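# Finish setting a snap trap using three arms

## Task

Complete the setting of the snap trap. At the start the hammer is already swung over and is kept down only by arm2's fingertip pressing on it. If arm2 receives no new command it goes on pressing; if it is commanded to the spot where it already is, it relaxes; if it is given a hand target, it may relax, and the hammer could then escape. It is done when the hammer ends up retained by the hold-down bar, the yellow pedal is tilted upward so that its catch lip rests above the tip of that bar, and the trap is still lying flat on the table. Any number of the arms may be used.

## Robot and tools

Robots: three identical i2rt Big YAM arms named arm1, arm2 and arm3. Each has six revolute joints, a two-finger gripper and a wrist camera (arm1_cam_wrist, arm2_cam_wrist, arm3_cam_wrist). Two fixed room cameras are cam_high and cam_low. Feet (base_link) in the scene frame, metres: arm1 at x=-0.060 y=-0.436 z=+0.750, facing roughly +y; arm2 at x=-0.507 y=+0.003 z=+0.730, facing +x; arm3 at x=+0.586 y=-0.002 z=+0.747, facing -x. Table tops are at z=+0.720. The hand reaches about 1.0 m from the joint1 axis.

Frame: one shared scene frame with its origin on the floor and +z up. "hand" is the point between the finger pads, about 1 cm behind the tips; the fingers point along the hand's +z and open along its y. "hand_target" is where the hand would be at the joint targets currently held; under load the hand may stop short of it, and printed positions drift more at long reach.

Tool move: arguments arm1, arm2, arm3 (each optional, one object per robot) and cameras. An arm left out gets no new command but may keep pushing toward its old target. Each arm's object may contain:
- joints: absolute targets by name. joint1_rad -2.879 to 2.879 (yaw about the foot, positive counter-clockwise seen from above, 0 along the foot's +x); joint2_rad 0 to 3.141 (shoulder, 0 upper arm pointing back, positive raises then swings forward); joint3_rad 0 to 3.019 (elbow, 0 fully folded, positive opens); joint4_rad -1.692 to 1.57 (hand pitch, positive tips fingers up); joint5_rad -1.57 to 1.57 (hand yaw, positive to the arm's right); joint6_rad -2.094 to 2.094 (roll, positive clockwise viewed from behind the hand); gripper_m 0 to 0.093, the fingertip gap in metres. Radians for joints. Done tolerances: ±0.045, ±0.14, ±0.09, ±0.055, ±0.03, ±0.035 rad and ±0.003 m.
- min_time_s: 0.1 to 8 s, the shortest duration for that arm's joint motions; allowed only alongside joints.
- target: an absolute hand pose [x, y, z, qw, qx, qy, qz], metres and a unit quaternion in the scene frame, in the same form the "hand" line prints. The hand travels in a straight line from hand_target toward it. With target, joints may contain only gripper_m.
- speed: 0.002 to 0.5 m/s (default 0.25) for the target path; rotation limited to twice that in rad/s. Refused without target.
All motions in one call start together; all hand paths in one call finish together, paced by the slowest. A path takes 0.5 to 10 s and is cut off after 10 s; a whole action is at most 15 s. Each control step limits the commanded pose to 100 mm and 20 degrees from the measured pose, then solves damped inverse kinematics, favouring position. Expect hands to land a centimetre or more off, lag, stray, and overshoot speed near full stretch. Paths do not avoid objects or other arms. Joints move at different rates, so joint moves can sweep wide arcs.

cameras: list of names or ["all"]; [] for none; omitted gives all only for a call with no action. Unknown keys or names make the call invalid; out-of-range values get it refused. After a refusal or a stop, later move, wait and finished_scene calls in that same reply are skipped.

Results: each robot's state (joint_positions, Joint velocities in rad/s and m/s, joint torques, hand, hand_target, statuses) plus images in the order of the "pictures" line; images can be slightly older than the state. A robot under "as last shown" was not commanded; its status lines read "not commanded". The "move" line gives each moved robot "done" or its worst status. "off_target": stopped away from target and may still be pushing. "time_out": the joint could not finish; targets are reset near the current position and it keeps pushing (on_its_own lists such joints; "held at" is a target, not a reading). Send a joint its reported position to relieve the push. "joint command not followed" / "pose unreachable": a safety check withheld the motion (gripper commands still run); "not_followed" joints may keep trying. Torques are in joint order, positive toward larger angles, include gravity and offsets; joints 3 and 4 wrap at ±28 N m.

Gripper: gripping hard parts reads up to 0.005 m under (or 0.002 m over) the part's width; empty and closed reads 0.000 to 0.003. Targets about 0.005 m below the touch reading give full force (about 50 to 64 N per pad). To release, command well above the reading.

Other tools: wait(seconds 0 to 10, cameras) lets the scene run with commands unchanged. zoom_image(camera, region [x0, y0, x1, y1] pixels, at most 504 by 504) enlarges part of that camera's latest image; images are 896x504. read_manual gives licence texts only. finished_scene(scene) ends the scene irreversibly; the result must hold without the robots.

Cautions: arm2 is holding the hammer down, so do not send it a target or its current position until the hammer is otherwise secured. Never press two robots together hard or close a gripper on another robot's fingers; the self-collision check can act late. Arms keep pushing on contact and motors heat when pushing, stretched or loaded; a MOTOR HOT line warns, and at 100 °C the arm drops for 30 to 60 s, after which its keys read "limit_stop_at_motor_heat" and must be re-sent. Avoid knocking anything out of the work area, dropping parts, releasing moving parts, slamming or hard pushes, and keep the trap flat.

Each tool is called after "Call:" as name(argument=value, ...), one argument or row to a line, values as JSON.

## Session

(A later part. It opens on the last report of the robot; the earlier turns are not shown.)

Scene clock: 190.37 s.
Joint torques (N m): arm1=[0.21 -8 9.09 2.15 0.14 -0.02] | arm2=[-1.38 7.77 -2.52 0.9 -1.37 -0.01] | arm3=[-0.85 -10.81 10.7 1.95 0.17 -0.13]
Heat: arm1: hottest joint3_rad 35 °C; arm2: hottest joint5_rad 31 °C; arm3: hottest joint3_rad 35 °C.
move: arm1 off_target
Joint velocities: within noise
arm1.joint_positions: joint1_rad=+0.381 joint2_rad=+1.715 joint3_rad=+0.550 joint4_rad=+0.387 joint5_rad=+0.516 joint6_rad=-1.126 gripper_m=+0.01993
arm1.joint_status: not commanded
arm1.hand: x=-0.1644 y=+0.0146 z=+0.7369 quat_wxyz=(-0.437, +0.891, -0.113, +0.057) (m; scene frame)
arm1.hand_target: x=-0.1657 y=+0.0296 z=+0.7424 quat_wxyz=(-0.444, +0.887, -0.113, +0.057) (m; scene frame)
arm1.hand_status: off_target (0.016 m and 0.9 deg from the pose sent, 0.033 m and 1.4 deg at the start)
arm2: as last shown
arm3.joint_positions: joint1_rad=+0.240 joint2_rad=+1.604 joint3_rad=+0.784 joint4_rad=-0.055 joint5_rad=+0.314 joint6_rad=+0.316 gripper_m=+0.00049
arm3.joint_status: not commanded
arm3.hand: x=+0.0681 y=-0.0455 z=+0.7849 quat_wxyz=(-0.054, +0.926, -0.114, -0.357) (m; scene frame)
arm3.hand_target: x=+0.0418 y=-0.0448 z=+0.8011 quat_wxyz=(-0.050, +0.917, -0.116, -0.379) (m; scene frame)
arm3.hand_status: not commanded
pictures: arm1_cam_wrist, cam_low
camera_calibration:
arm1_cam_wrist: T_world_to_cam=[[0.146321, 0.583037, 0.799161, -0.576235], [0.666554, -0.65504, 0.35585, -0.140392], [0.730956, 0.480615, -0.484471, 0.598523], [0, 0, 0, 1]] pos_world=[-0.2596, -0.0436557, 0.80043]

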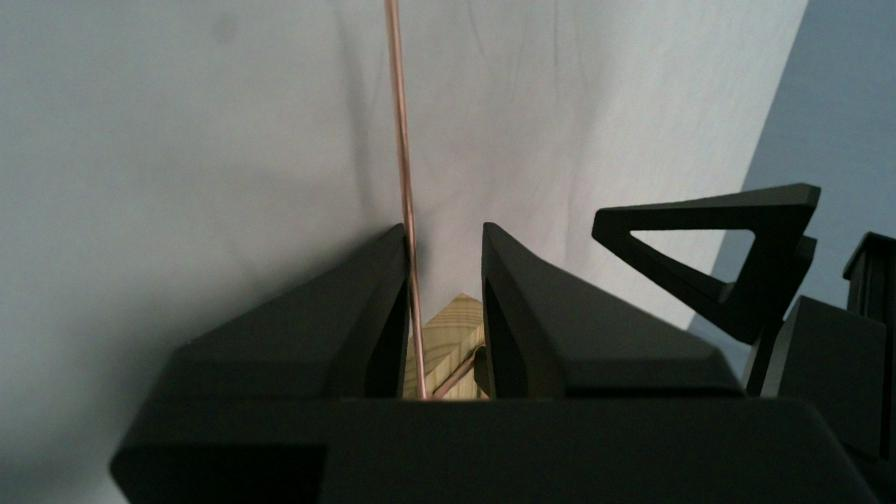

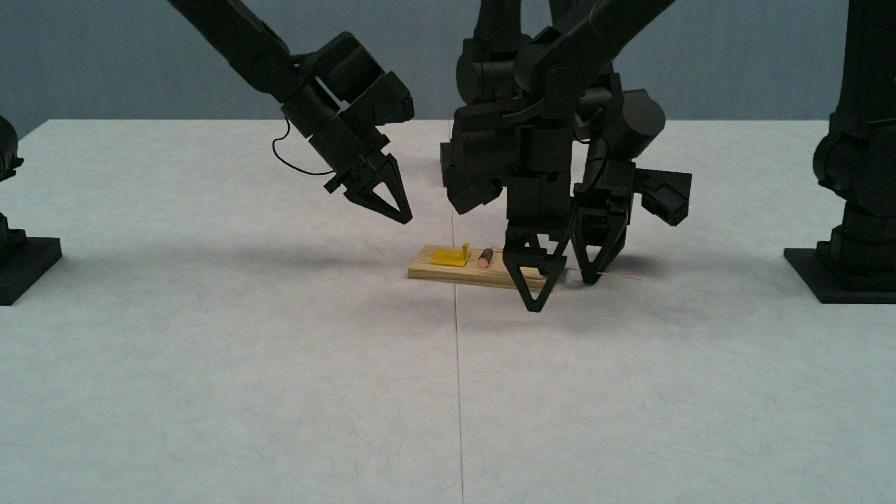

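Call:
move(
  arm1={"joints":{"gripper_m":0.012}},
)

Call:
move(
  arm1={"target":[-0.153,0.0245,0.774,-0.4314,0.7765,-0.4436,-0.1176],"speed":0.25},
  cameras=["arm1_cam_wrist","cam_low"],
)

Scene clock: 213.80 s.
Joint torques (N m): arm1=[-0.15 -7.82 9.03 2.15 0.19 0.01] | arm2=[-1.55 7.41 -2.61 0.77 -1.37 0.02] | arm3=[-1.32 -10.81 10.8 1.96 0.15 -0.12]
Heat: arm1: hottest joint3_rad 35 °C; arm2: hottest joint5_rad 31 °C; arm3: hottest joint3_rad 36 °C.
move: arm1 done
Joint velocities: within noise
arm1.joint_positions: joint1_rad=+0.381 joint2_rad=+1.715 joint3_rad=+0.550 joint4_rad=+0.387 joint5_rad=+0.515 joint6_rad=-1.127 gripper_m=+0.01217
arm1.joint_status: all done
arm1.hand: x=-0.1645 y=+0.0146 z=+0.7369 quat_wxyz=(-0.437, +0.891, -0.112, +0.057) (m; scene frame)
arm1.hand_target: x=-0.1658 y=+0.0296 z=+0.7423 quat_wxyz=(-0.444, +0.887, -0.113, +0.056) (m; scene frame)
arm1.hand_status: not commanded
arm2, arm3: as last shown
pictures: none

Scene clock: 215.97 s.
Joint torques (N m): arm1=[1.03 -8.35 6.64 2.3 0.32 0.1] | arm2=[-1.14 7.59 -2.41 0.61 -1.41 -0.05] | arm3=[-1.03 -10.52 10.69 1.77 0.15 -0.1]
Heat: arm1: hottest joint3_rad 35 °C; arm2: hottest joint5_rad 31 °C; arm3: hottest joint3_rad 36 °C.
move: arm1 not_followed
Joint velocities: within noise
arm1.joint_positions: joint1_rad=+0.362 joint2_rad=+1.664 joint3_rad=+0.548 joint4_rad=+0.344 joint5_rad=+0.498 joint6_rad=-0.697 gripper_m=+0.01207
arm1.joint_status: not commanded
arm1.on_its_own: joint6_rad is held at -0.697, not at its first target -1.141
arm1.hand: x=-0.1586 y=+0.0159 z=+0.7507 quat_wxyz=(-0.438, +0.845, -0.305, -0.042) (m; scene frame)
arm1.hand_target: x=-0.1586 y=+0.0159 z=+0.7507 quat_wxyz=(-0.438, +0.845, -0.305, -0.042) (m; scene frame)
arm1.hand_status: not_followed (0.025 m and 19.7 deg from the pose sent, 0.040 m and 45.2 deg at the start)
arm2.joint_positions: joint1_rad=+0.224 joint2_rad=+1.641 joint3_rad=+0.969 joint4_rad=-0.884 joint5_rad=+0.018 joint6_rad=+0.425 gripper_m=+0.09396
arm2.joint_status: not commanded
arm2.hand: x=-0.0968 y=+0.0859 z=+0.7486 quat_wxyz=(-0.011, -0.109, -0.994, +0.007) (m; scene frame)
arm2.hand_target: x=-0.1849 y=+0.0686 z=+0.6527 quat_wxyz=(+0.140, -0.116, -0.983, +0.036) (m; scene frame)
arm2.hand_status: not commanded
arm3: as last shown
pictures: arm1_cam_wrist, cam_low
pose unreachable (arm1 arm): on one or more control steps of this call this arm could not follow its commanded pose, so it was not sent that pose on those steps. On the call's last step it was still not sent that pose. It may still have moved: this result reports where it is.
cause: moving toward the commanded pose would bring a part of the arm too close to another arm (this arm's fingers and the arm2 arm's wrist (the part past joint 5), at the place that arm is still heading or pushing toward).
camera_calibration:
arm1_cam_wrist: T_world_to_cam=[[0.548271, 0.420971, 0.722622, -0.465157], [0.538266, -0.838937, 0.0803359, 0.0410505], [0.640053, 0.344917, -0.686559, 0.739675], [0, 0, 0, 1]] pos_world=[-0.240496, -0.0248704, 0.840666]

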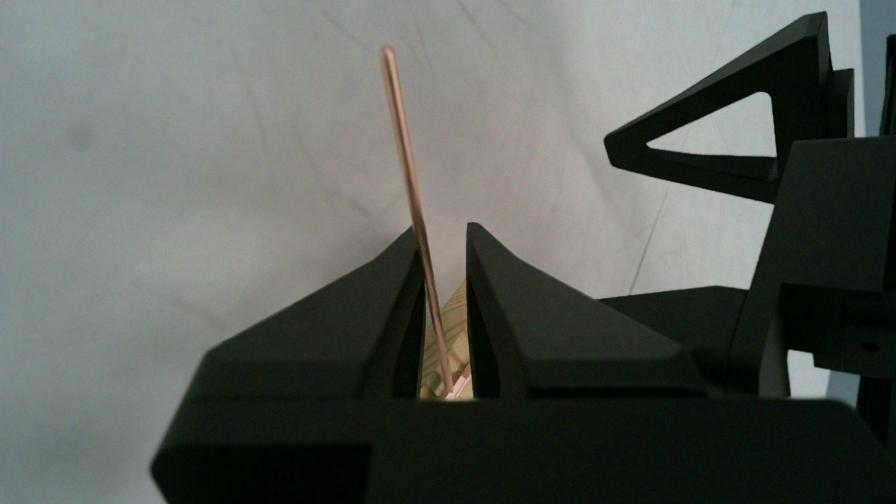

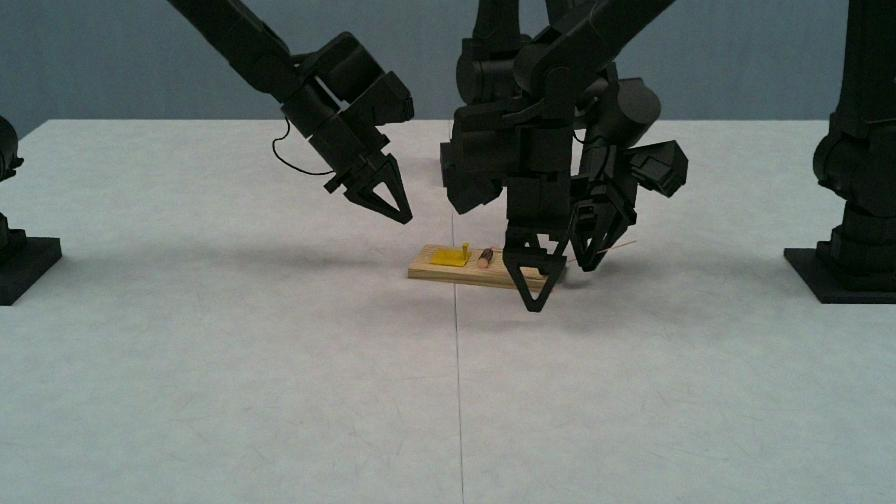

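Call:
move(
  arm1={"target":[-0.161,0.004,0.7525,-0.438,0.845,-0.305,-0.042],"speed":0.1},
)

Call:
move(
  arm1={"joints":{"gripper_m":0.0}},
  cameras=["arm1_cam_wrist"],
)

Call:
zoom_image(
  camera="arm1_cam_wrist",
  region=[350, 150, 550, 400],
)

Scene clock: 227.63 s.
Joint torques (N m): arm1=[1.79 -9.41 6.53 2.11 0.5 0.25] | arm2=[-1.44 7.36 -2.39 1.06 -1.43 0.02] | arm3=[-0.44 -10.4 10.7 1.91 0.12 -0.11]
Heat: arm1: hottest joint3_rad 34 °C; arm2: hottest joint5_rad 31 °C; arm3: hottest joint3_rad 36 °C.
move: arm1 off_target
Joint velocities: within noise
arm1.joint_positions: joint1_rad=+0.370 joint2_rad=+1.659 joint3_rad=+0.520 joint4_rad=+0.344 joint5_rad=+0.508 joint6_rad=-0.697 gripper_m=+0.01207
arm1.joint_status: not commanded
arm1.hand: x=-0.1552 y=+0.0023 z=+0.7438 quat_wxyz=(-0.432, +0.849, -0.302, -0.033) (m; scene frame)
arm1.hand_target: x=-0.1609 y=+0.0040 z=+0.7523 quat_wxyz=(-0.438, +0.845, -0.305, -0.042) (m; scene frame)
arm1.hand_status: off_target (0.011 m and 1.4 deg from the pose sent, 0.012 m and 0.1 deg at the start)
arm2, arm3: as last shown
pictures: none

Scene clock: 228.20 s.
Joint torques (N m): arm1=[1.9 -8.06 6.74 1.95 0 0.26] | arm2=[-1.32 6.89 -2.33 0.85 -1.53 -0.01] | arm3=[-0.85 -10.11 10.73 1.95 0.16 -0.13]
Heat: arm1: hottest joint3_rad 34 °C; arm2: hottest joint5_rad 31 °C; arm3: hottest joint3_rad 36 °C.
move: arm1 done
Joint velocities: within noise
arm1.joint_positions: joint1_rad=+0.371 joint2_rad=+1.643 joint3_rad=+0.520 joint4_rad=+0.344 joint5_rad=+0.520 joint6_rad=-0.697 gripper_m=+0.00198
arm1.joint_status: all done
arm1.hand: x=-0.1544 y=+0.0044 z=+0.7515 quat_wxyz=(-0.440, +0.844, -0.304, -0.033) (m; scene frame)
arm1.hand_target: x=-0.1609 y=+0.0040 z=+0.7524 quat_wxyz=(-0.438, +0.845, -0.305, -0.042) (m; scene frame)
arm1.hand_status: not commanded
arm2.joint_positions: joint1_rad=+0.224 joint2_rad=+1.641 joint3_rad=+0.969 joint4_rad=-0.884 joint5_rad=+0.023 joint6_rad=+0.424 gripper_m=+0.09396
arm2.joint_status: not commanded
arm2.hand: x=-0.0967 y=+0.0852 z=+0.7485 quat_wxyz=(-0.011, -0.108, -0.994, +0.009) (m; scene frame)
arm2.hand_target: x=-0.1849 y=+0.0686 z=+0.6528 quat_wxyz=(+0.139, -0.116, -0.983, +0.036) (m; scene frame)
arm2.hand_status: not commanded
arm3: as last shown
pictures: arm1_cam_wrist
camera_calibration:
arm1_cam_wrist: T_world_to_cam=[[0.538805, 0.418115, 0.731347, -0.471172], [0.531158, -0.842446, 0.0903122, 0.0204953], [0.653882, 0.3398, -0.675999, 0.735818], [0, 0, 0, 1]] pos_world=[-0.238155, -0.0357607, 0.840151]

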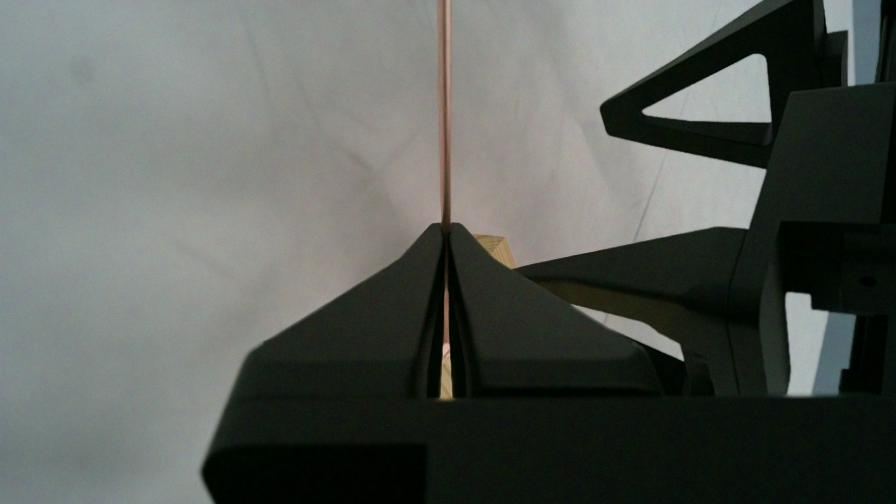

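Scaled by 2.016 from the camera's 896x504 image, which has a finer 1280x720 frame.

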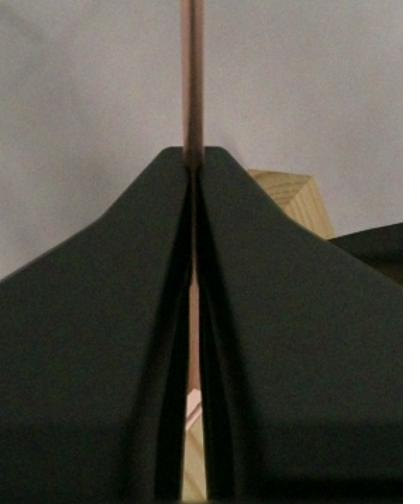

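Call:
move(
  arm1={"target":[-0.149,0.007,0.770,-0.4314,0.7765,-0.4436,-0.1176],"speed":0.25},
)

Call:
move(
  arm1={"target":[-0.122,0.001,0.782,-0.3535,0.5475,-0.7069,-0.2737],"speed":0.3},
  cameras=["arm1_cam_wrist","cam_low"],
)

Scene clock: 236.13 s.
Joint torques (N m): arm1=[0.44 -9.35 7.24 2.09 0.17 0.38] | arm2=[-1.55 7.24 -2.43 0.87 -1.56 -0.01] | arm3=[-0.62 -10.75 10.67 2 0.15 -0.11]
Heat: arm1: hottest joint3_rad 34 °C; arm2: hottest joint5_rad 32 °C; arm3: hottest joint3_rad 36 °C.
move: arm1 off_target
Joint velocities: within noise
arm1.joint_positions: joint1_rad=+0.354 joint2_rad=+1.603 joint3_rad=+0.510 joint4_rad=+0.325 joint5_rad=+0.501 joint6_rad=-0.403 gripper_m=+0.00190
arm1.joint_status: not commanded
arm1.hand: x=-0.1490 y=+0.0034 z=+0.7609 quat_wxyz=(-0.429, +0.788, -0.430, -0.105) (m; scene frame)
arm1.hand_target: x=-0.1490 y=+0.0071 z=+0.7700 quat_wxyz=(-0.432, +0.777, -0.443, -0.118) (m; scene frame)
arm1.hand_status: off_target (0.010 m and 2.6 deg from the pose sent, 0.019 m and 20.2 deg at the start)
arm2.joint_positions: joint1_rad=+0.224 joint2_rad=+1.641 joint3_rad=+0.969 joint4_rad=-0.884 joint5_rad=+0.024 joint6_rad=+0.424 gripper_m=+0.09396
arm2.joint_status: not commanded
arm2.hand: x=-0.0967 y=+0.0850 z=+0.7485 quat_wxyz=(-0.012, -0.108, -0.994, +0.010) (m; scene frame)
arm2.hand_target: x=-0.1849 y=+0.0686 z=+0.6528 quat_wxyz=(+0.140, -0.116, -0.983, +0.035) (m; scene frame)
arm2.hand_status: not commanded
arm3: as last shown
pictures: none

Scene clock: 238.50 s.
Joint torques (N m): arm1=[-0.26 -8.53 7.82 1.94 0.32 0.26] | arm2=[-1.85 7.65 -2.5 0.88 -1.62 0.02] | arm3=[0.26 -10.46 10.77 1.89 0.16 -0.14]
Heat: arm1: hottest joint3_rad 34 °C; arm2: hottest joint5_rad 32 °C; arm3: hottest joint3_rad 36 °C.
move: arm1 off_target
Joint velocities: within noise
arm1.joint_positions: joint1_rad=+0.292 joint2_rad=+1.530 joint3_rad=+0.468 joint4_rad=+0.315 joint5_rad=+0.445 joint6_rad=+0.339 gripper_m=+0.00188
arm1.joint_status: not commanded
arm1.hand: x=-0.1263 y=-0.0050 z=+0.7715 quat_wxyz=(-0.351, +0.564, -0.699, -0.263) (m; scene frame)
arm1.hand_target: x=-0.1219 y=+0.0009 z=+0.7820 quat_wxyz=(-0.354, +0.548, -0.707, -0.274) (m; scene frame)
arm1.hand_status: off_target (0.013 m and 2.5 deg from the pose sent, 0.034 m and 47.4 deg at the start)
arm2, arm3: as last shown
arm2.hand_target: x=-0.1849 y=+0.0686 z=+0.6528 quat_wxyz=(+0.139, -0.116, -0.983, +0.035) (m; scene frame)
pictures: arm1_cam_wrist, cam_low
camera_calibration:
arm1_cam_wrist: T_world_to_cam=[[0.971679, -0.233203, 0.0381529, 0.0891898], [-0.213687, -0.936082, -0.279442, 0.186656], [0.100881, 0.263375, -0.959404, 0.882559], [0, 0, 0, 1]] pos_world=[-0.135811, -0.0369194, 0.895487]

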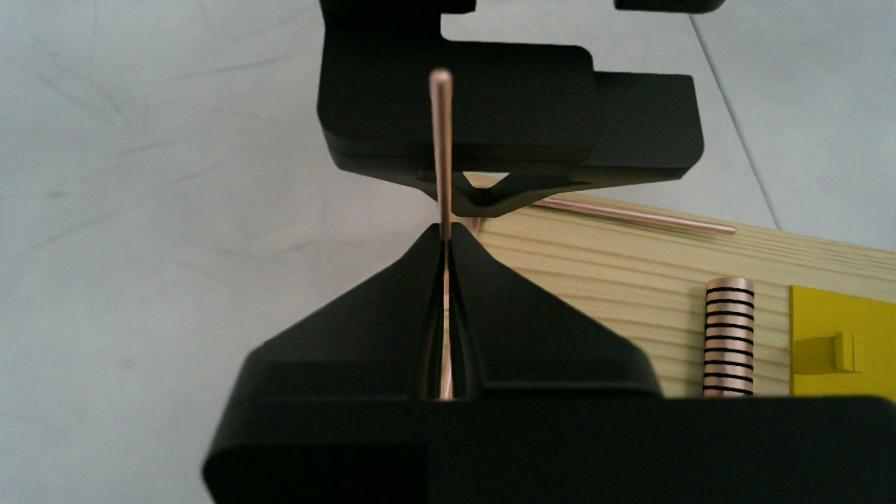

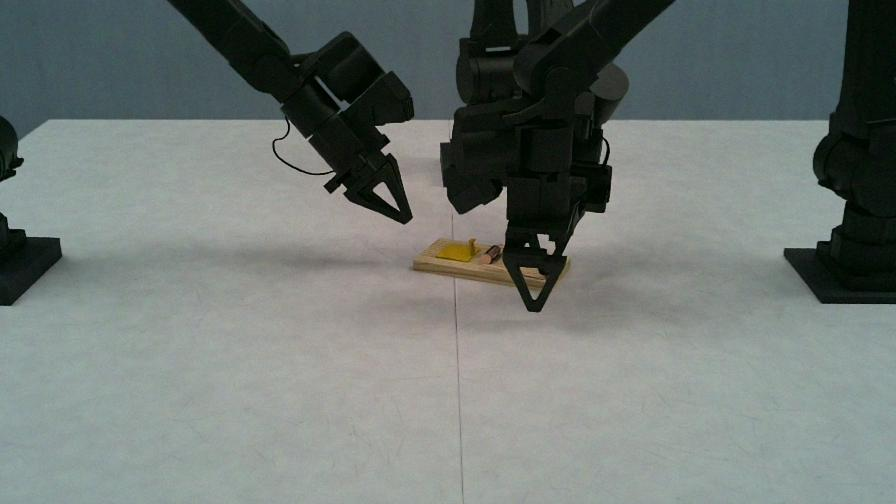

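Call:
zoom_image(
  camera="arm1_cam_wrist",
  region=[380, 150, 600, 400],
)

Call:
move(
  cameras=["arm2_cam_wrist","arm3_cam_wrist"],
)

Scaled by 2.016 from the camera's 896x504 image, which has a finer 1280x720 frame.

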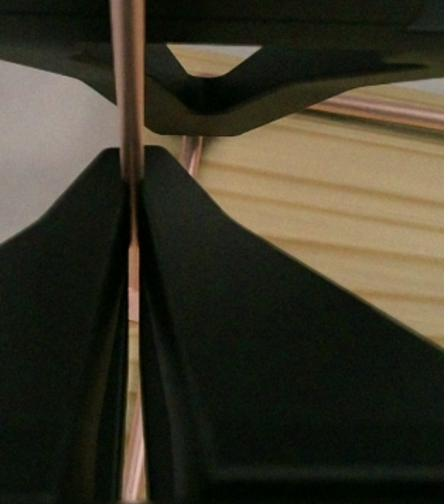

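Scene clock: 253.50 s.
Joint torques (N m): arm1=[-0.15 -8.59 7.92 1.99 0.33 0.25] | arm2=[-1.26 8.47 -2.47 0.58 -1.61 0.05] | arm3=[-1.2 -10.99 10.77 1.94 0.17 -0.11]
Heat: arm1: hottest joint3_rad 34 °C; arm2: hottest joint5_rad 32 °C; arm3: hottest joint3_rad 36 °C.
Joint velocities: within noise
arm1.joint_positions: joint1_rad=+0.292 joint2_rad=+1.530 joint3_rad=+0.468 joint4_rad=+0.315 joint5_rad=+0.445 joint6_rad=+0.339 gripper_m=+0.00188
arm1.joint_status: not commanded
arm1.hand: x=-0.1263 y=-0.0050 z=+0.7715 quat_wxyz=(-0.351, +0.564, -0.699, -0.263) (m; scene frame)
arm1.hand_target: x=-0.1219 y=+0.0009 z=+0.7820 quat_wxyz=(-0.354, +0.548, -0.707, -0.274) (m; scene frame)
arm1.hand_status: off_target (0.013 m and 2.4 deg from the pose sent, 0.034 m and 47.4 deg at the start)
arm2.joint_positions: joint1_rad=+0.224 joint2_rad=+1.641 joint3_rad=+0.969 joint4_rad=-0.884 joint5_rad=+0.024 joint6_rad=+0.424 gripper_m=+0.09396
arm2.joint_status: not commanded
arm2.hand: x=-0.0967 y=+0.0850 z=+0.7485 quat_wxyz=(-0.012, -0.108, -0.994, +0.010) (m; scene frame)
arm2.hand_target: x=-0.1849 y=+0.0686 z=+0.6528 quat_wxyz=(+0.139, -0.116, -0.983, +0.035) (m; scene frame)
arm2.hand_status: not commanded
arm3.joint_positions: joint1_rad=+0.240 joint2_rad=+1.604 joint3_rad=+0.784 joint4_rad=-0.055 joint5_rad=+0.314 joint6_rad=+0.316 gripper_m=+0.00049
arm3.joint_status: not commanded
arm3.hand: x=+0.0681 y=-0.0455 z=+0.7849 quat_wxyz=(-0.054, +0.926, -0.114, -0.357) (m; scene frame)
arm3.hand_target: x=+0.0418 y=-0.0448 z=+0.8011 quat_wxyz=(-0.050, +0.917, -0.116, -0.379) (m; scene frame)
arm3.hand_status: not commanded
pictures: arm2_cam_wrist, arm3_cam_wrist
camera_calibration:
arm2_cam_wrist: T_world_to_cam=[[-0.213166, -0.976877, 0.0164835, 0.0490591], [-0.806224, 0.185407, 0.561806, -0.511136], [-0.551872, 0.106469, -0.827104, 0.681666], [0, 0, 0, 1]] pos_world=[-0.0254403, 0.070117, 0.85016]
arm3_cam_wrist: T_world_to_cam=[[0.247785, 0.96866, 0.0173547, 0.0128402], [0.961889, -0.243836, -0.123744, 0.0257448], [-0.115634, 0.0473551, -0.992162, 0.91424], [0, 0, 0, 1]] pos_world=[0.0777718, -0.0494542, 0.910037]

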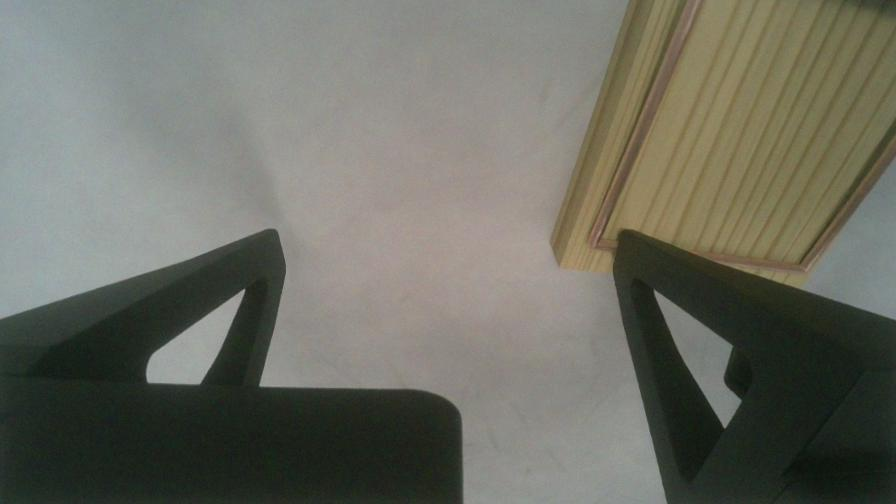

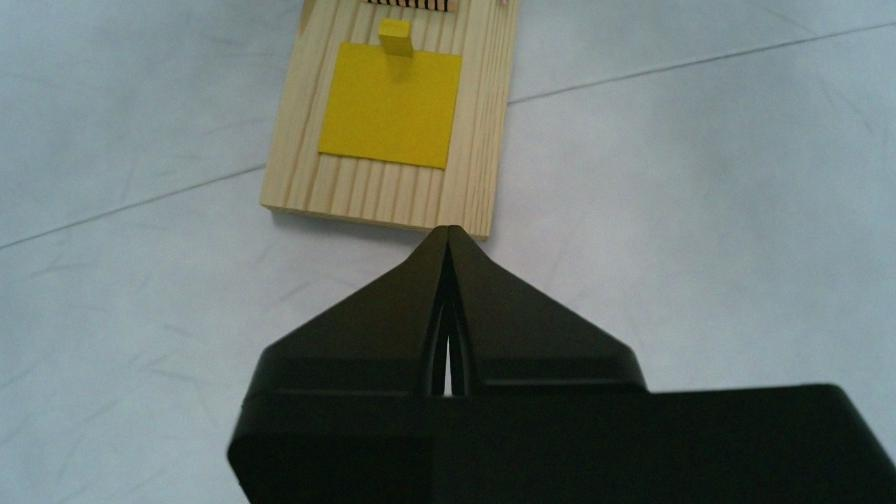

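Call:
move(
  arm1={"target":[-0.101,-0.005,0.770,-0.2385,0.2727,-0.8515,-0.3781],"speed":0.3},
)

Call:
move(
  arm1={"target":[-0.094,-0.008,0.758,-0.1693,0.1207,-0.886,-0.4138],"speed":0.2},
  cameras=["arm1_cam_wrist","cam_low","arm3_cam_wrist","arm2_cam_wrist"],
)

Scene clock: 263.20 s.
Joint torques (N m): arm1=[-0.67 -5.83 7.72 2.73 0.39 0.19] | arm2=[-1.26 7.77 -2.29 0.65 -1.63 0.05] | arm3=[-1.03 -10.64 10.7 2.02 0.13 -0.13]
Heat: arm1: hottest joint3_rad 34 °C; arm2: hottest joint5_rad 32 °C; arm3: hottest joint3_rad 36 °C.
move: arm1 off_target
Joint velocities: within noise
arm1.joint_positions: joint1_rad=+0.241 joint2_rad=+1.524 joint3_rad=+0.425 joint4_rad=+0.376 joint5_rad=+0.399 joint6_rad=+1.000 gripper_m=+0.00187
arm1.joint_status: not commanded
arm1.hand: x=-0.1091 y=-0.0123 z=+0.7672 quat_wxyz=(-0.236, +0.292, -0.849, -0.373) (m; scene frame)
arm1.hand_target: x=-0.1010 y=-0.0053 z=+0.7701 quat_wxyz=(-0.239, +0.273, -0.852, -0.378) (m; scene frame)
arm1.hand_status: off_target (0.011 m and 2.3 deg from the pose sent, 0.025 m and 42.2 deg at the start)
arm2, arm3: as last shown
pictures: none

Scene clock: 265.00 s.
Joint torques (N m): arm1=[-0.85 -5.13 7.5 2.97 0.39 0.18] | arm2=[-1.79 7.59 -2.5 0.69 -1.56 -0.05] | arm3=[-0.44 -10.87 10.96 2.02 0.14 -0.11]
Heat: arm1: hottest joint3_rad 34 °C; arm2: hottest joint5_rad 32 °C; arm3: hottest joint3_rad 36 °C.
move: arm1 off_target
Joint velocities: within noise
arm1.joint_positions: joint1_rad=+0.219 joint2_rad=+1.547 joint3_rad=+0.404 joint4_rad=+0.434 joint5_rad=+0.383 joint6_rad=+1.332 gripper_m=+0.00185
arm1.joint_status: not commanded
arm1.hand: x=-0.1014 y=-0.0153 z=+0.7603 quat_wxyz=(-0.168, +0.139, -0.885, -0.411) (m; scene frame)
arm1.hand_target: x=-0.0940 y=-0.0084 z=+0.7582 quat_wxyz=(-0.169, +0.121, -0.886, -0.414) (m; scene frame)
arm1.hand_status: off_target (0.011 m and 2.2 deg from the pose sent, 0.018 m and 22.0 deg at the start)
arm2, arm3: as last shown
arm2.hand: x=-0.0967 y=+0.0849 z=+0.7485 quat_wxyz=(-0.012, -0.108, -0.994, +0.010) (m; scene frame)
arm2.hand_target: x=-0.1849 y=+0.0686 z=+0.6528 quat_wxyz=(+0.139, -0.116, -0.983, +0.036) (m; scene frame)
pictures: arm1_cam_wrist, arm2_cam_wrist, arm3_cam_wrist, cam_low
camera_calibration:
arm1_cam_wrist: T_world_to_cam=[[0.384631, -0.632984, -0.671855, 0.53723], [-0.842908, -0.537528, 0.0238717, -0.109214], [-0.376252, 0.55713, -0.740297, 0.661448], [0, 0, 0, 1]] pos_world=[-0.0498215, -0.08716, 0.853216]
arm2_cam_wrist: T_world_to_cam=[[-0.213225, -0.976857, 0.0168799, 0.0487193], [-0.806196, 0.185681, 0.561757, -0.511112], [-0.55189, 0.106172, -0.82713, 0.681708], [0, 0, 0, 1]] pos_world=[-0.0254403, 0.0701172, 0.85016]
arm3_cam_wrist: T_world_to_cam=[[0.247785, 0.96866, 0.0173547, 0.0128402], [0.961889, -0.243836, -0.123744, 0.0257448], [-0.115634, 0.0473551, -0.992162, 0.91424], [0, 0, 0, 1]] pos_world=[0.0777718, -0.0494542, 0.910037]

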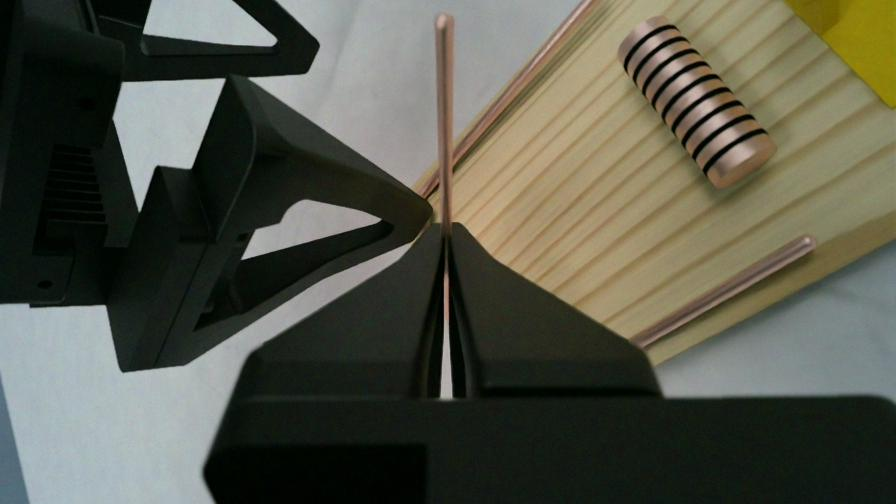

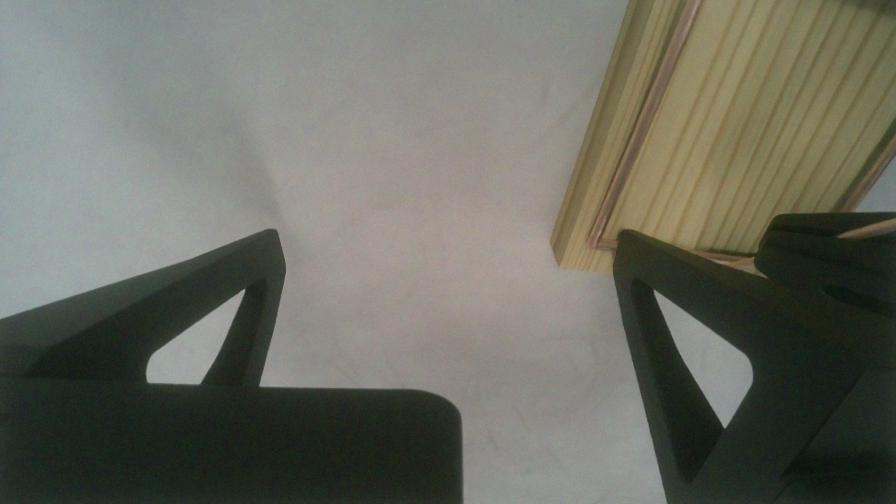

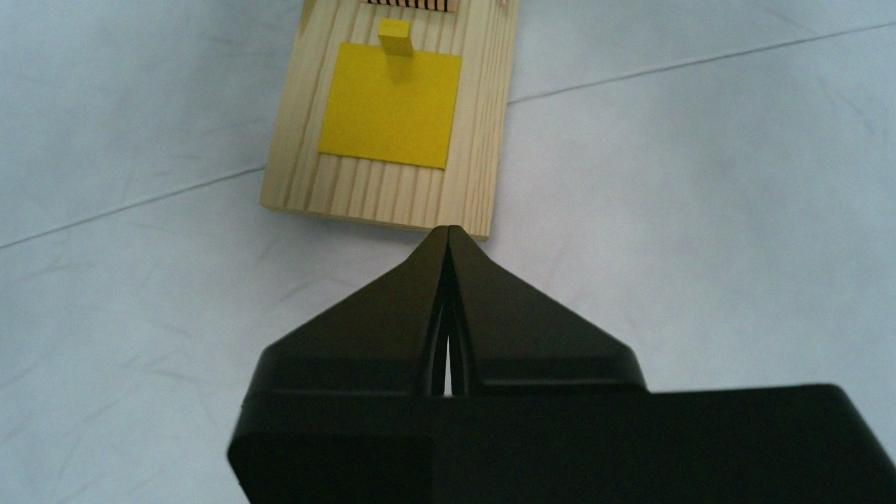

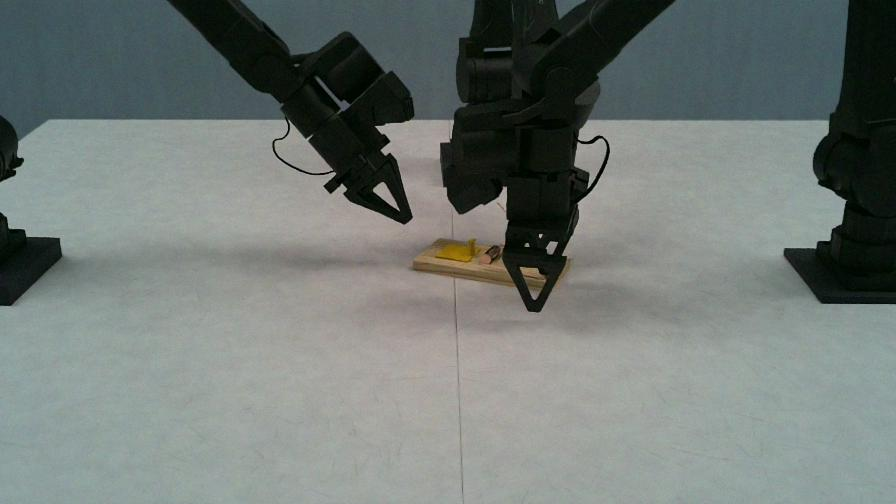

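Call:
move(
  arm1={"target":[-0.087,-0.0065,0.744,-0.1138,0.004,-0.8941,-0.4323],"speed":0.15},
  cameras=["arm1_cam_wrist","cam_low"],
)

Scene clock: 272.20 s.
Joint torques (N m): arm1=[-1.26 -3.84 8.02 2.62 0.17 0.01] | arm2=[-1.49 7.59 -2.58 0.79 -1.59 -0.03] | arm3=[-0.5 -10.52 10.73 1.85 0.13 -0.11]
Heat: arm1: hottest joint3_rad 34 °C; arm2: hottest joint5_rad 33 °C; arm3: hottest joint3_rad 36 °C.
move: arm1 off_target
Joint velocities: within noise
arm1.joint_positions: joint1_rad=+0.202 joint2_rad=+1.592 joint3_rad=+0.387 joint4_rad=+0.514 joint5_rad=+0.371 joint6_rad=+1.594 gripper_m=+0.00185
arm1.joint_status: not commanded
arm1.hand: x=-0.0956 y=-0.0167 z=+0.7509 quat_wxyz=(-0.110, +0.015, -0.893, -0.436) (m; scene frame)
arm1.hand_target: x=-0.0869 y=-0.0073 z=+0.7443 quat_wxyz=(-0.114, +0.004, -0.894, -0.432) (m; scene frame)
arm1.hand_status: off_target (0.015 m and 1.5 deg from the pose sent, 0.023 m and 17.0 deg at the start)
arm2, arm3: as last shown
pictures: arm1_cam_wrist, cam_low
camera_calibration:
arm1_cam_wrist: T_world_to_cam=[[0.123006, -0.629313, -0.767355, 0.574502], [-0.898363, -0.399159, 0.183347, -0.227598], [-0.42168, 0.666811, -0.61445, 0.560566], [0, 0, 0, 1]] pos_world=[-0.038753, -0.103098, 0.827017]

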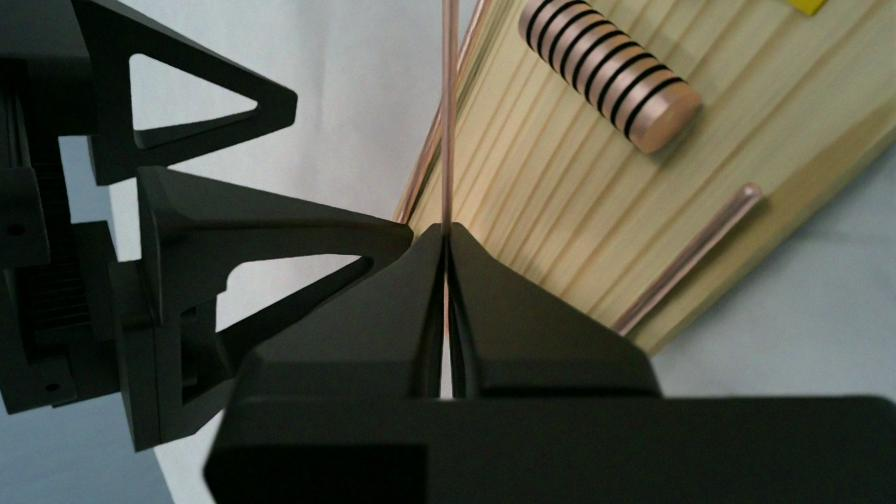

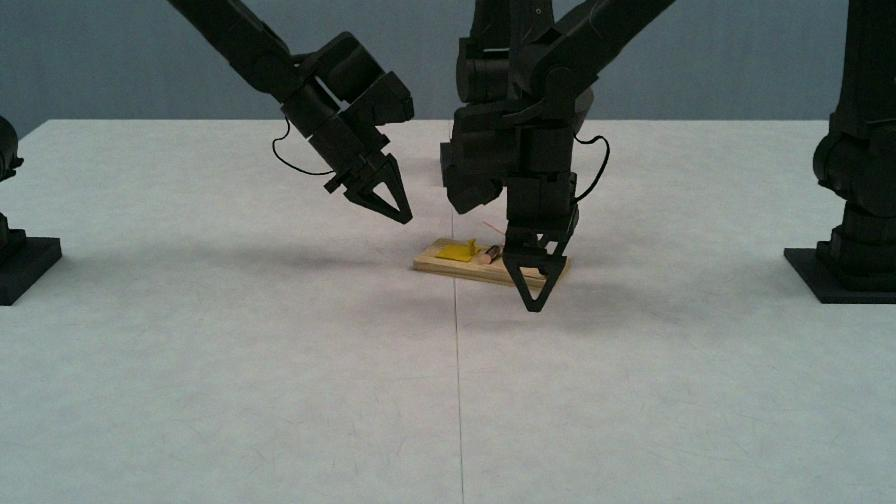

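Call:
move(
  arm1={"joints":{"gripper_m":0.012}},
)

Call:
move(
  arm1={"target":[-0.107,-0.085,0.765,-0.1138,0.004,-0.8941,-0.4323],"speed":0.15},
  arm3={"target":[0.04,-0.065,0.80,-0.05,0.9165,-0.1165,-0.379]},
  cameras=["arm1_cam_wrist","arm3_cam_wrist","cam_low"],
)

Scene clock: 278.97 s.
Joint torques (N m): arm1=[0.03 -6.07 7.34 2.39 0.2 0.04] | arm2=[-0.62 7.71 -2.39 0.95 -1.59 0.04] | arm3=[-1.08 -11.16 10.93 1.96 0.17 -0.1]
Heat: arm1: hottest joint3_rad 34 °C; arm2: hottest joint5_rad 33 °C; arm3: hottest joint3_rad 36 °C.
move: arm1 done
Joint velocities: within noise
arm1.joint_positions: joint1_rad=+0.188 joint2_rad=+1.616 joint3_rad=+0.393 joint4_rad=+0.520 joint5_rad=+0.370 joint6_rad=+1.594 gripper_m=+0.01192
arm1.joint_status: all done
arm1.hand: x=-0.0901 y=-0.0156 z=+0.7443 quat_wxyz=(-0.113, +0.010, -0.895, -0.430) (m; scene frame)
arm1.hand_target: x=-0.0870 y=-0.0072 z=+0.7444 quat_wxyz=(-0.114, +0.004, -0.894, -0.432) (m; scene frame)
arm1.hand_status: not commanded
arm2, arm3: as last shown
pictures: none

Scene clock: 280.43 s.
Joint torques (N m): arm1=[1.85 -5.6 6.48 1.94 0.55 0.16] | arm2=[-0.79 7.41 -2.48 0.77 -1.64 -0.01] | arm3=[0.85 -10.7 10.61 1.26 0.24 0.16]
Heat: arm1: hottest joint3_rad 34 °C; arm2: hottest joint5_rad 33 °C; arm3: hottest joint3_rad 36 °C.
move: arm1 done; arm3 off_target
Joint velocities: within noise
arm1.joint_positions: joint1_rad=+0.318 joint2_rad=+1.394 joint3_rad=+0.238 joint4_rad=+0.399 joint5_rad=+0.479 joint6_rad=+1.693 gripper_m=+0.01196
arm1.joint_status: not commanded
arm1.hand: x=-0.1025 y=-0.0876 z=+0.7593 quat_wxyz=(-0.120, +0.009, -0.897, -0.425) (m; scene frame)
arm1.hand_target: x=-0.1070 y=-0.0850 z=+0.7649 quat_wxyz=(-0.114, +0.004, -0.894, -0.433) (m; scene frame)
arm1.hand_status: done (0.008 m and 1.3 deg from the pose sent, 0.074 m and 0.8 deg at the start)
arm2: as last shown
arm3.joint_positions: joint1_rad=+0.265 joint2_rad=+1.614 joint3_rad=+0.800 joint4_rad=-0.055 joint5_rad=+0.340 joint6_rad=+0.329 gripper_m=+0.00049
arm3.joint_status: not commanded
arm3.hand: x=+0.0627 y=-0.0553 z=+0.7883 quat_wxyz=(-0.058, +0.923, -0.113, -0.364) (m; scene frame)
arm3.hand_target: x=+0.0414 y=-0.0648 z=+0.8006 quat_wxyz=(-0.050, +0.917, -0.117, -0.379) (m; scene frame)
arm3.hand_status: off_target (0.027 m and 2.2 deg from the pose sent, 0.038 m and 2.8 deg at the start)
pictures: arm1_cam_wrist, arm3_cam_wrist, cam_low
camera_calibration:
arm1_cam_wrist: T_world_to_cam=[[0.116252, -0.649319, -0.751578, 0.52281], [-0.909494, -0.373681, 0.182161, -0.261626], [-0.399131, 0.66238, -0.633993, 0.626829], [0, 0, 0, 1]] pos_world=[-0.0485377, -0.173493, 0.837995]
arm3_cam_wrist: T_world_to_cam=[[0.249533, 0.968084, 0.0233761, 0.0186953], [0.959734, -0.244021, -0.139157, 0.0412362], [-0.129011, 0.0571591, -0.989994, 0.917118], [0, 0, 0, 1]] pos_world=[0.0740777, -0.0604578, 0.913243]

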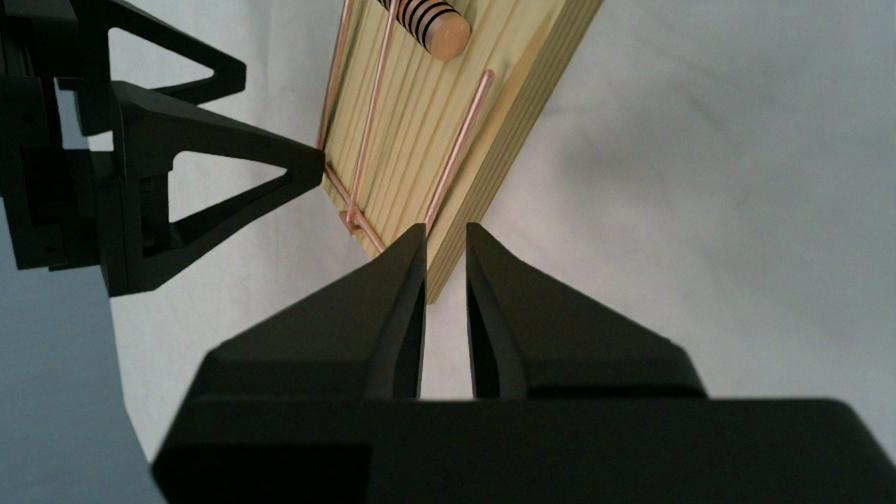

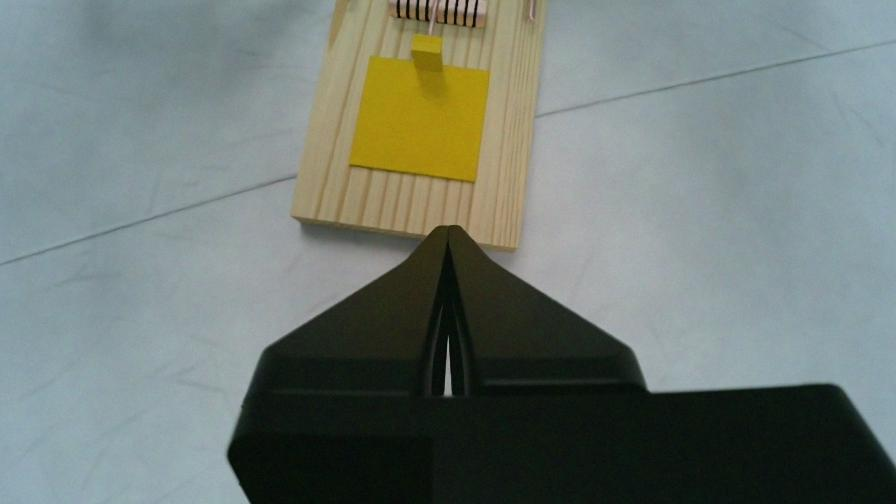

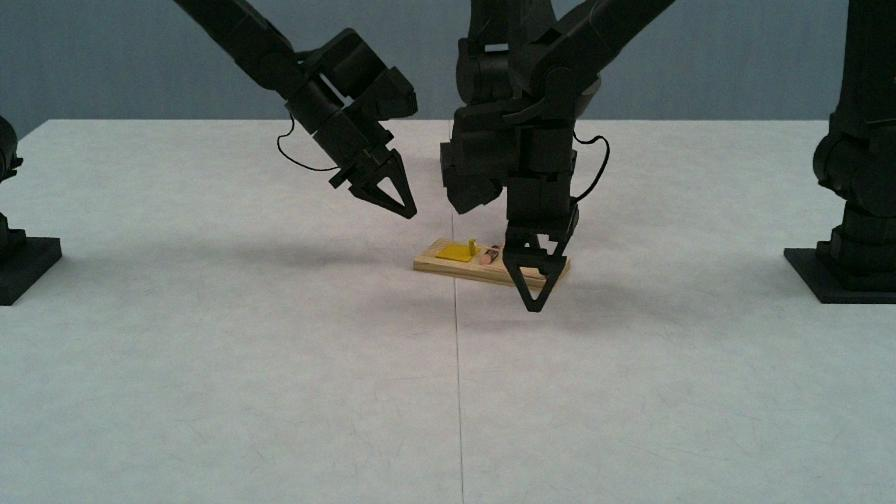

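Call:
zoom_image(
  camera="arm3_cam_wrist",
  region=[330, 0, 550, 100],
)

Call:
zoom_image(
  camera="cam_low",
  region=[400, 220, 580, 300],
)

Scaled by 2.291 from the camera's 896x504 image, which has a finer 1280x720 frame.

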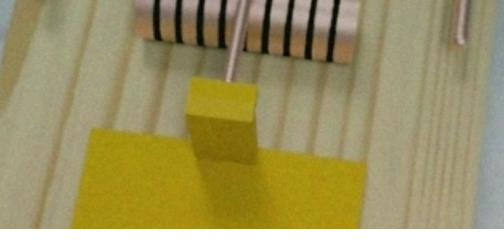

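Scaled by 2.800 from the camera's 896x504 image, which has a finer 1280x720 frame.

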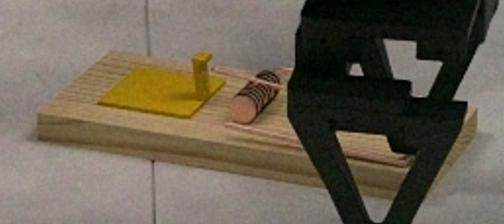

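Call:
move(
  arm3={"target":[-0.009,-0.056,0.773,-0.05,0.9165,-0.1165,-0.379],"speed":0.15},
  cameras=["arm3_cam_wrist","cam_low"],
)

Call:
zoom_image(
  camera="cam_low",
  region=[400, 200, 580, 300],
)

Scene clock: 301.63 s.
Joint torques (N m): arm1=[2.02 -5.54 6.54 2 0.56 0.13] | arm2=[-1.67 7.65 -2.61 0.77 -1.63 0.04] | arm3=[-0.03 -13.04 10.3 1.91 0.18 -0.1]
Heat: arm1: hottest joint3_rad 34 °C; arm2: hottest joint5_rad 33 °C; arm3: hottest joint3_rad 36 °C.
move: arm3 off_target
Joint velocities: within noise
arm1, arm2: as last shown
arm1.hand: x=-0.1025 y=-0.0876 z=+0.7592 quat_wxyz=(-0.120, +0.008, -0.897, -0.425) (m; scene frame)
arm1.hand_target: x=-0.1070 y=-0.0850 z=+0.7649 quat_wxyz=(-0.114, +0.004, -0.894, -0.432) (m; scene frame)
arm3.joint_positions: joint1_rad=+0.241 joint2_rad=+1.763 joint3_rad=+0.919 joint4_rad=-0.027 joint5_rad=+0.316 joint6_rad=+0.319 gripper_m=+0.00049
arm3.joint_status: not commanded
arm3.hand: x=+0.0167 y=-0.0559 z=+0.7618 quat_wxyz=(-0.054, +0.925, -0.115, -0.359) (m; scene frame)
arm3.hand_target: x=-0.0074 y=-0.0558 z=+0.7737 quat_wxyz=(-0.050, +0.917, -0.116, -0.379) (m; scene frame)
arm3.hand_status: off_target (0.028 m and 2.5 deg from the pose sent, 0.073 m and 2.2 deg at the start)
pictures: arm3_cam_wrist, cam_low
camera_calibration:
arm3_cam_wrist: T_world_to_cam=[[0.250367, 0.968037, 0.0148771, 0.0378733], [0.960583, -0.246462, -0.128595, 0.073294], [-0.120818, 0.0464866, -0.991586, 0.885323], [0, 0, 0, 1]] pos_world=[0.0270758, -0.0597542, 0.886735]

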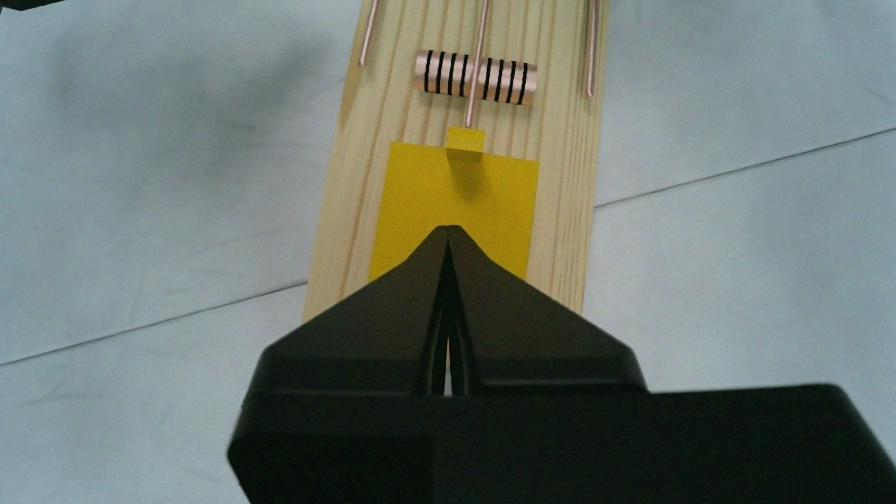

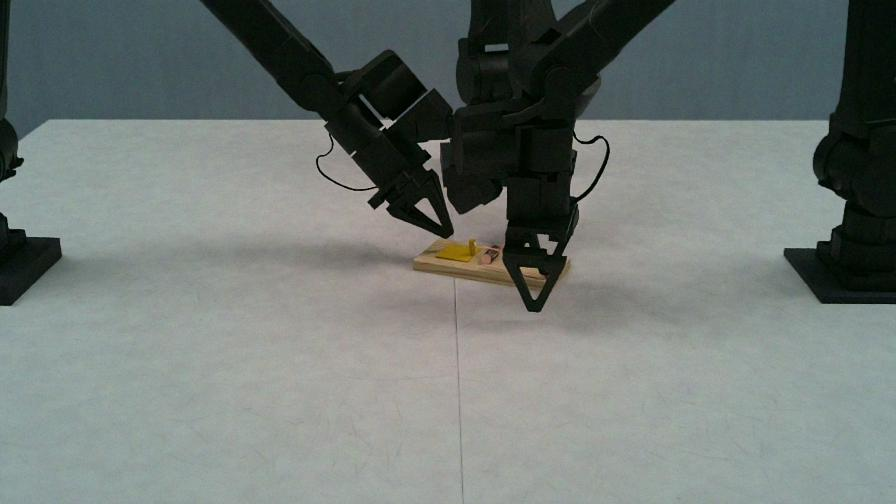

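Scaled by 2.800 from the camera's 896x504 image, which has a finer 1280x720 frame.

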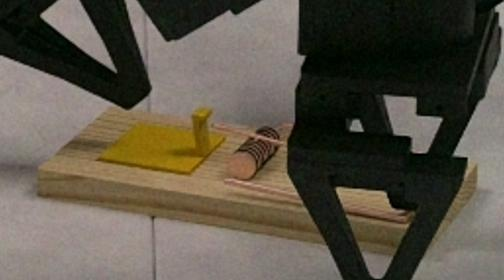

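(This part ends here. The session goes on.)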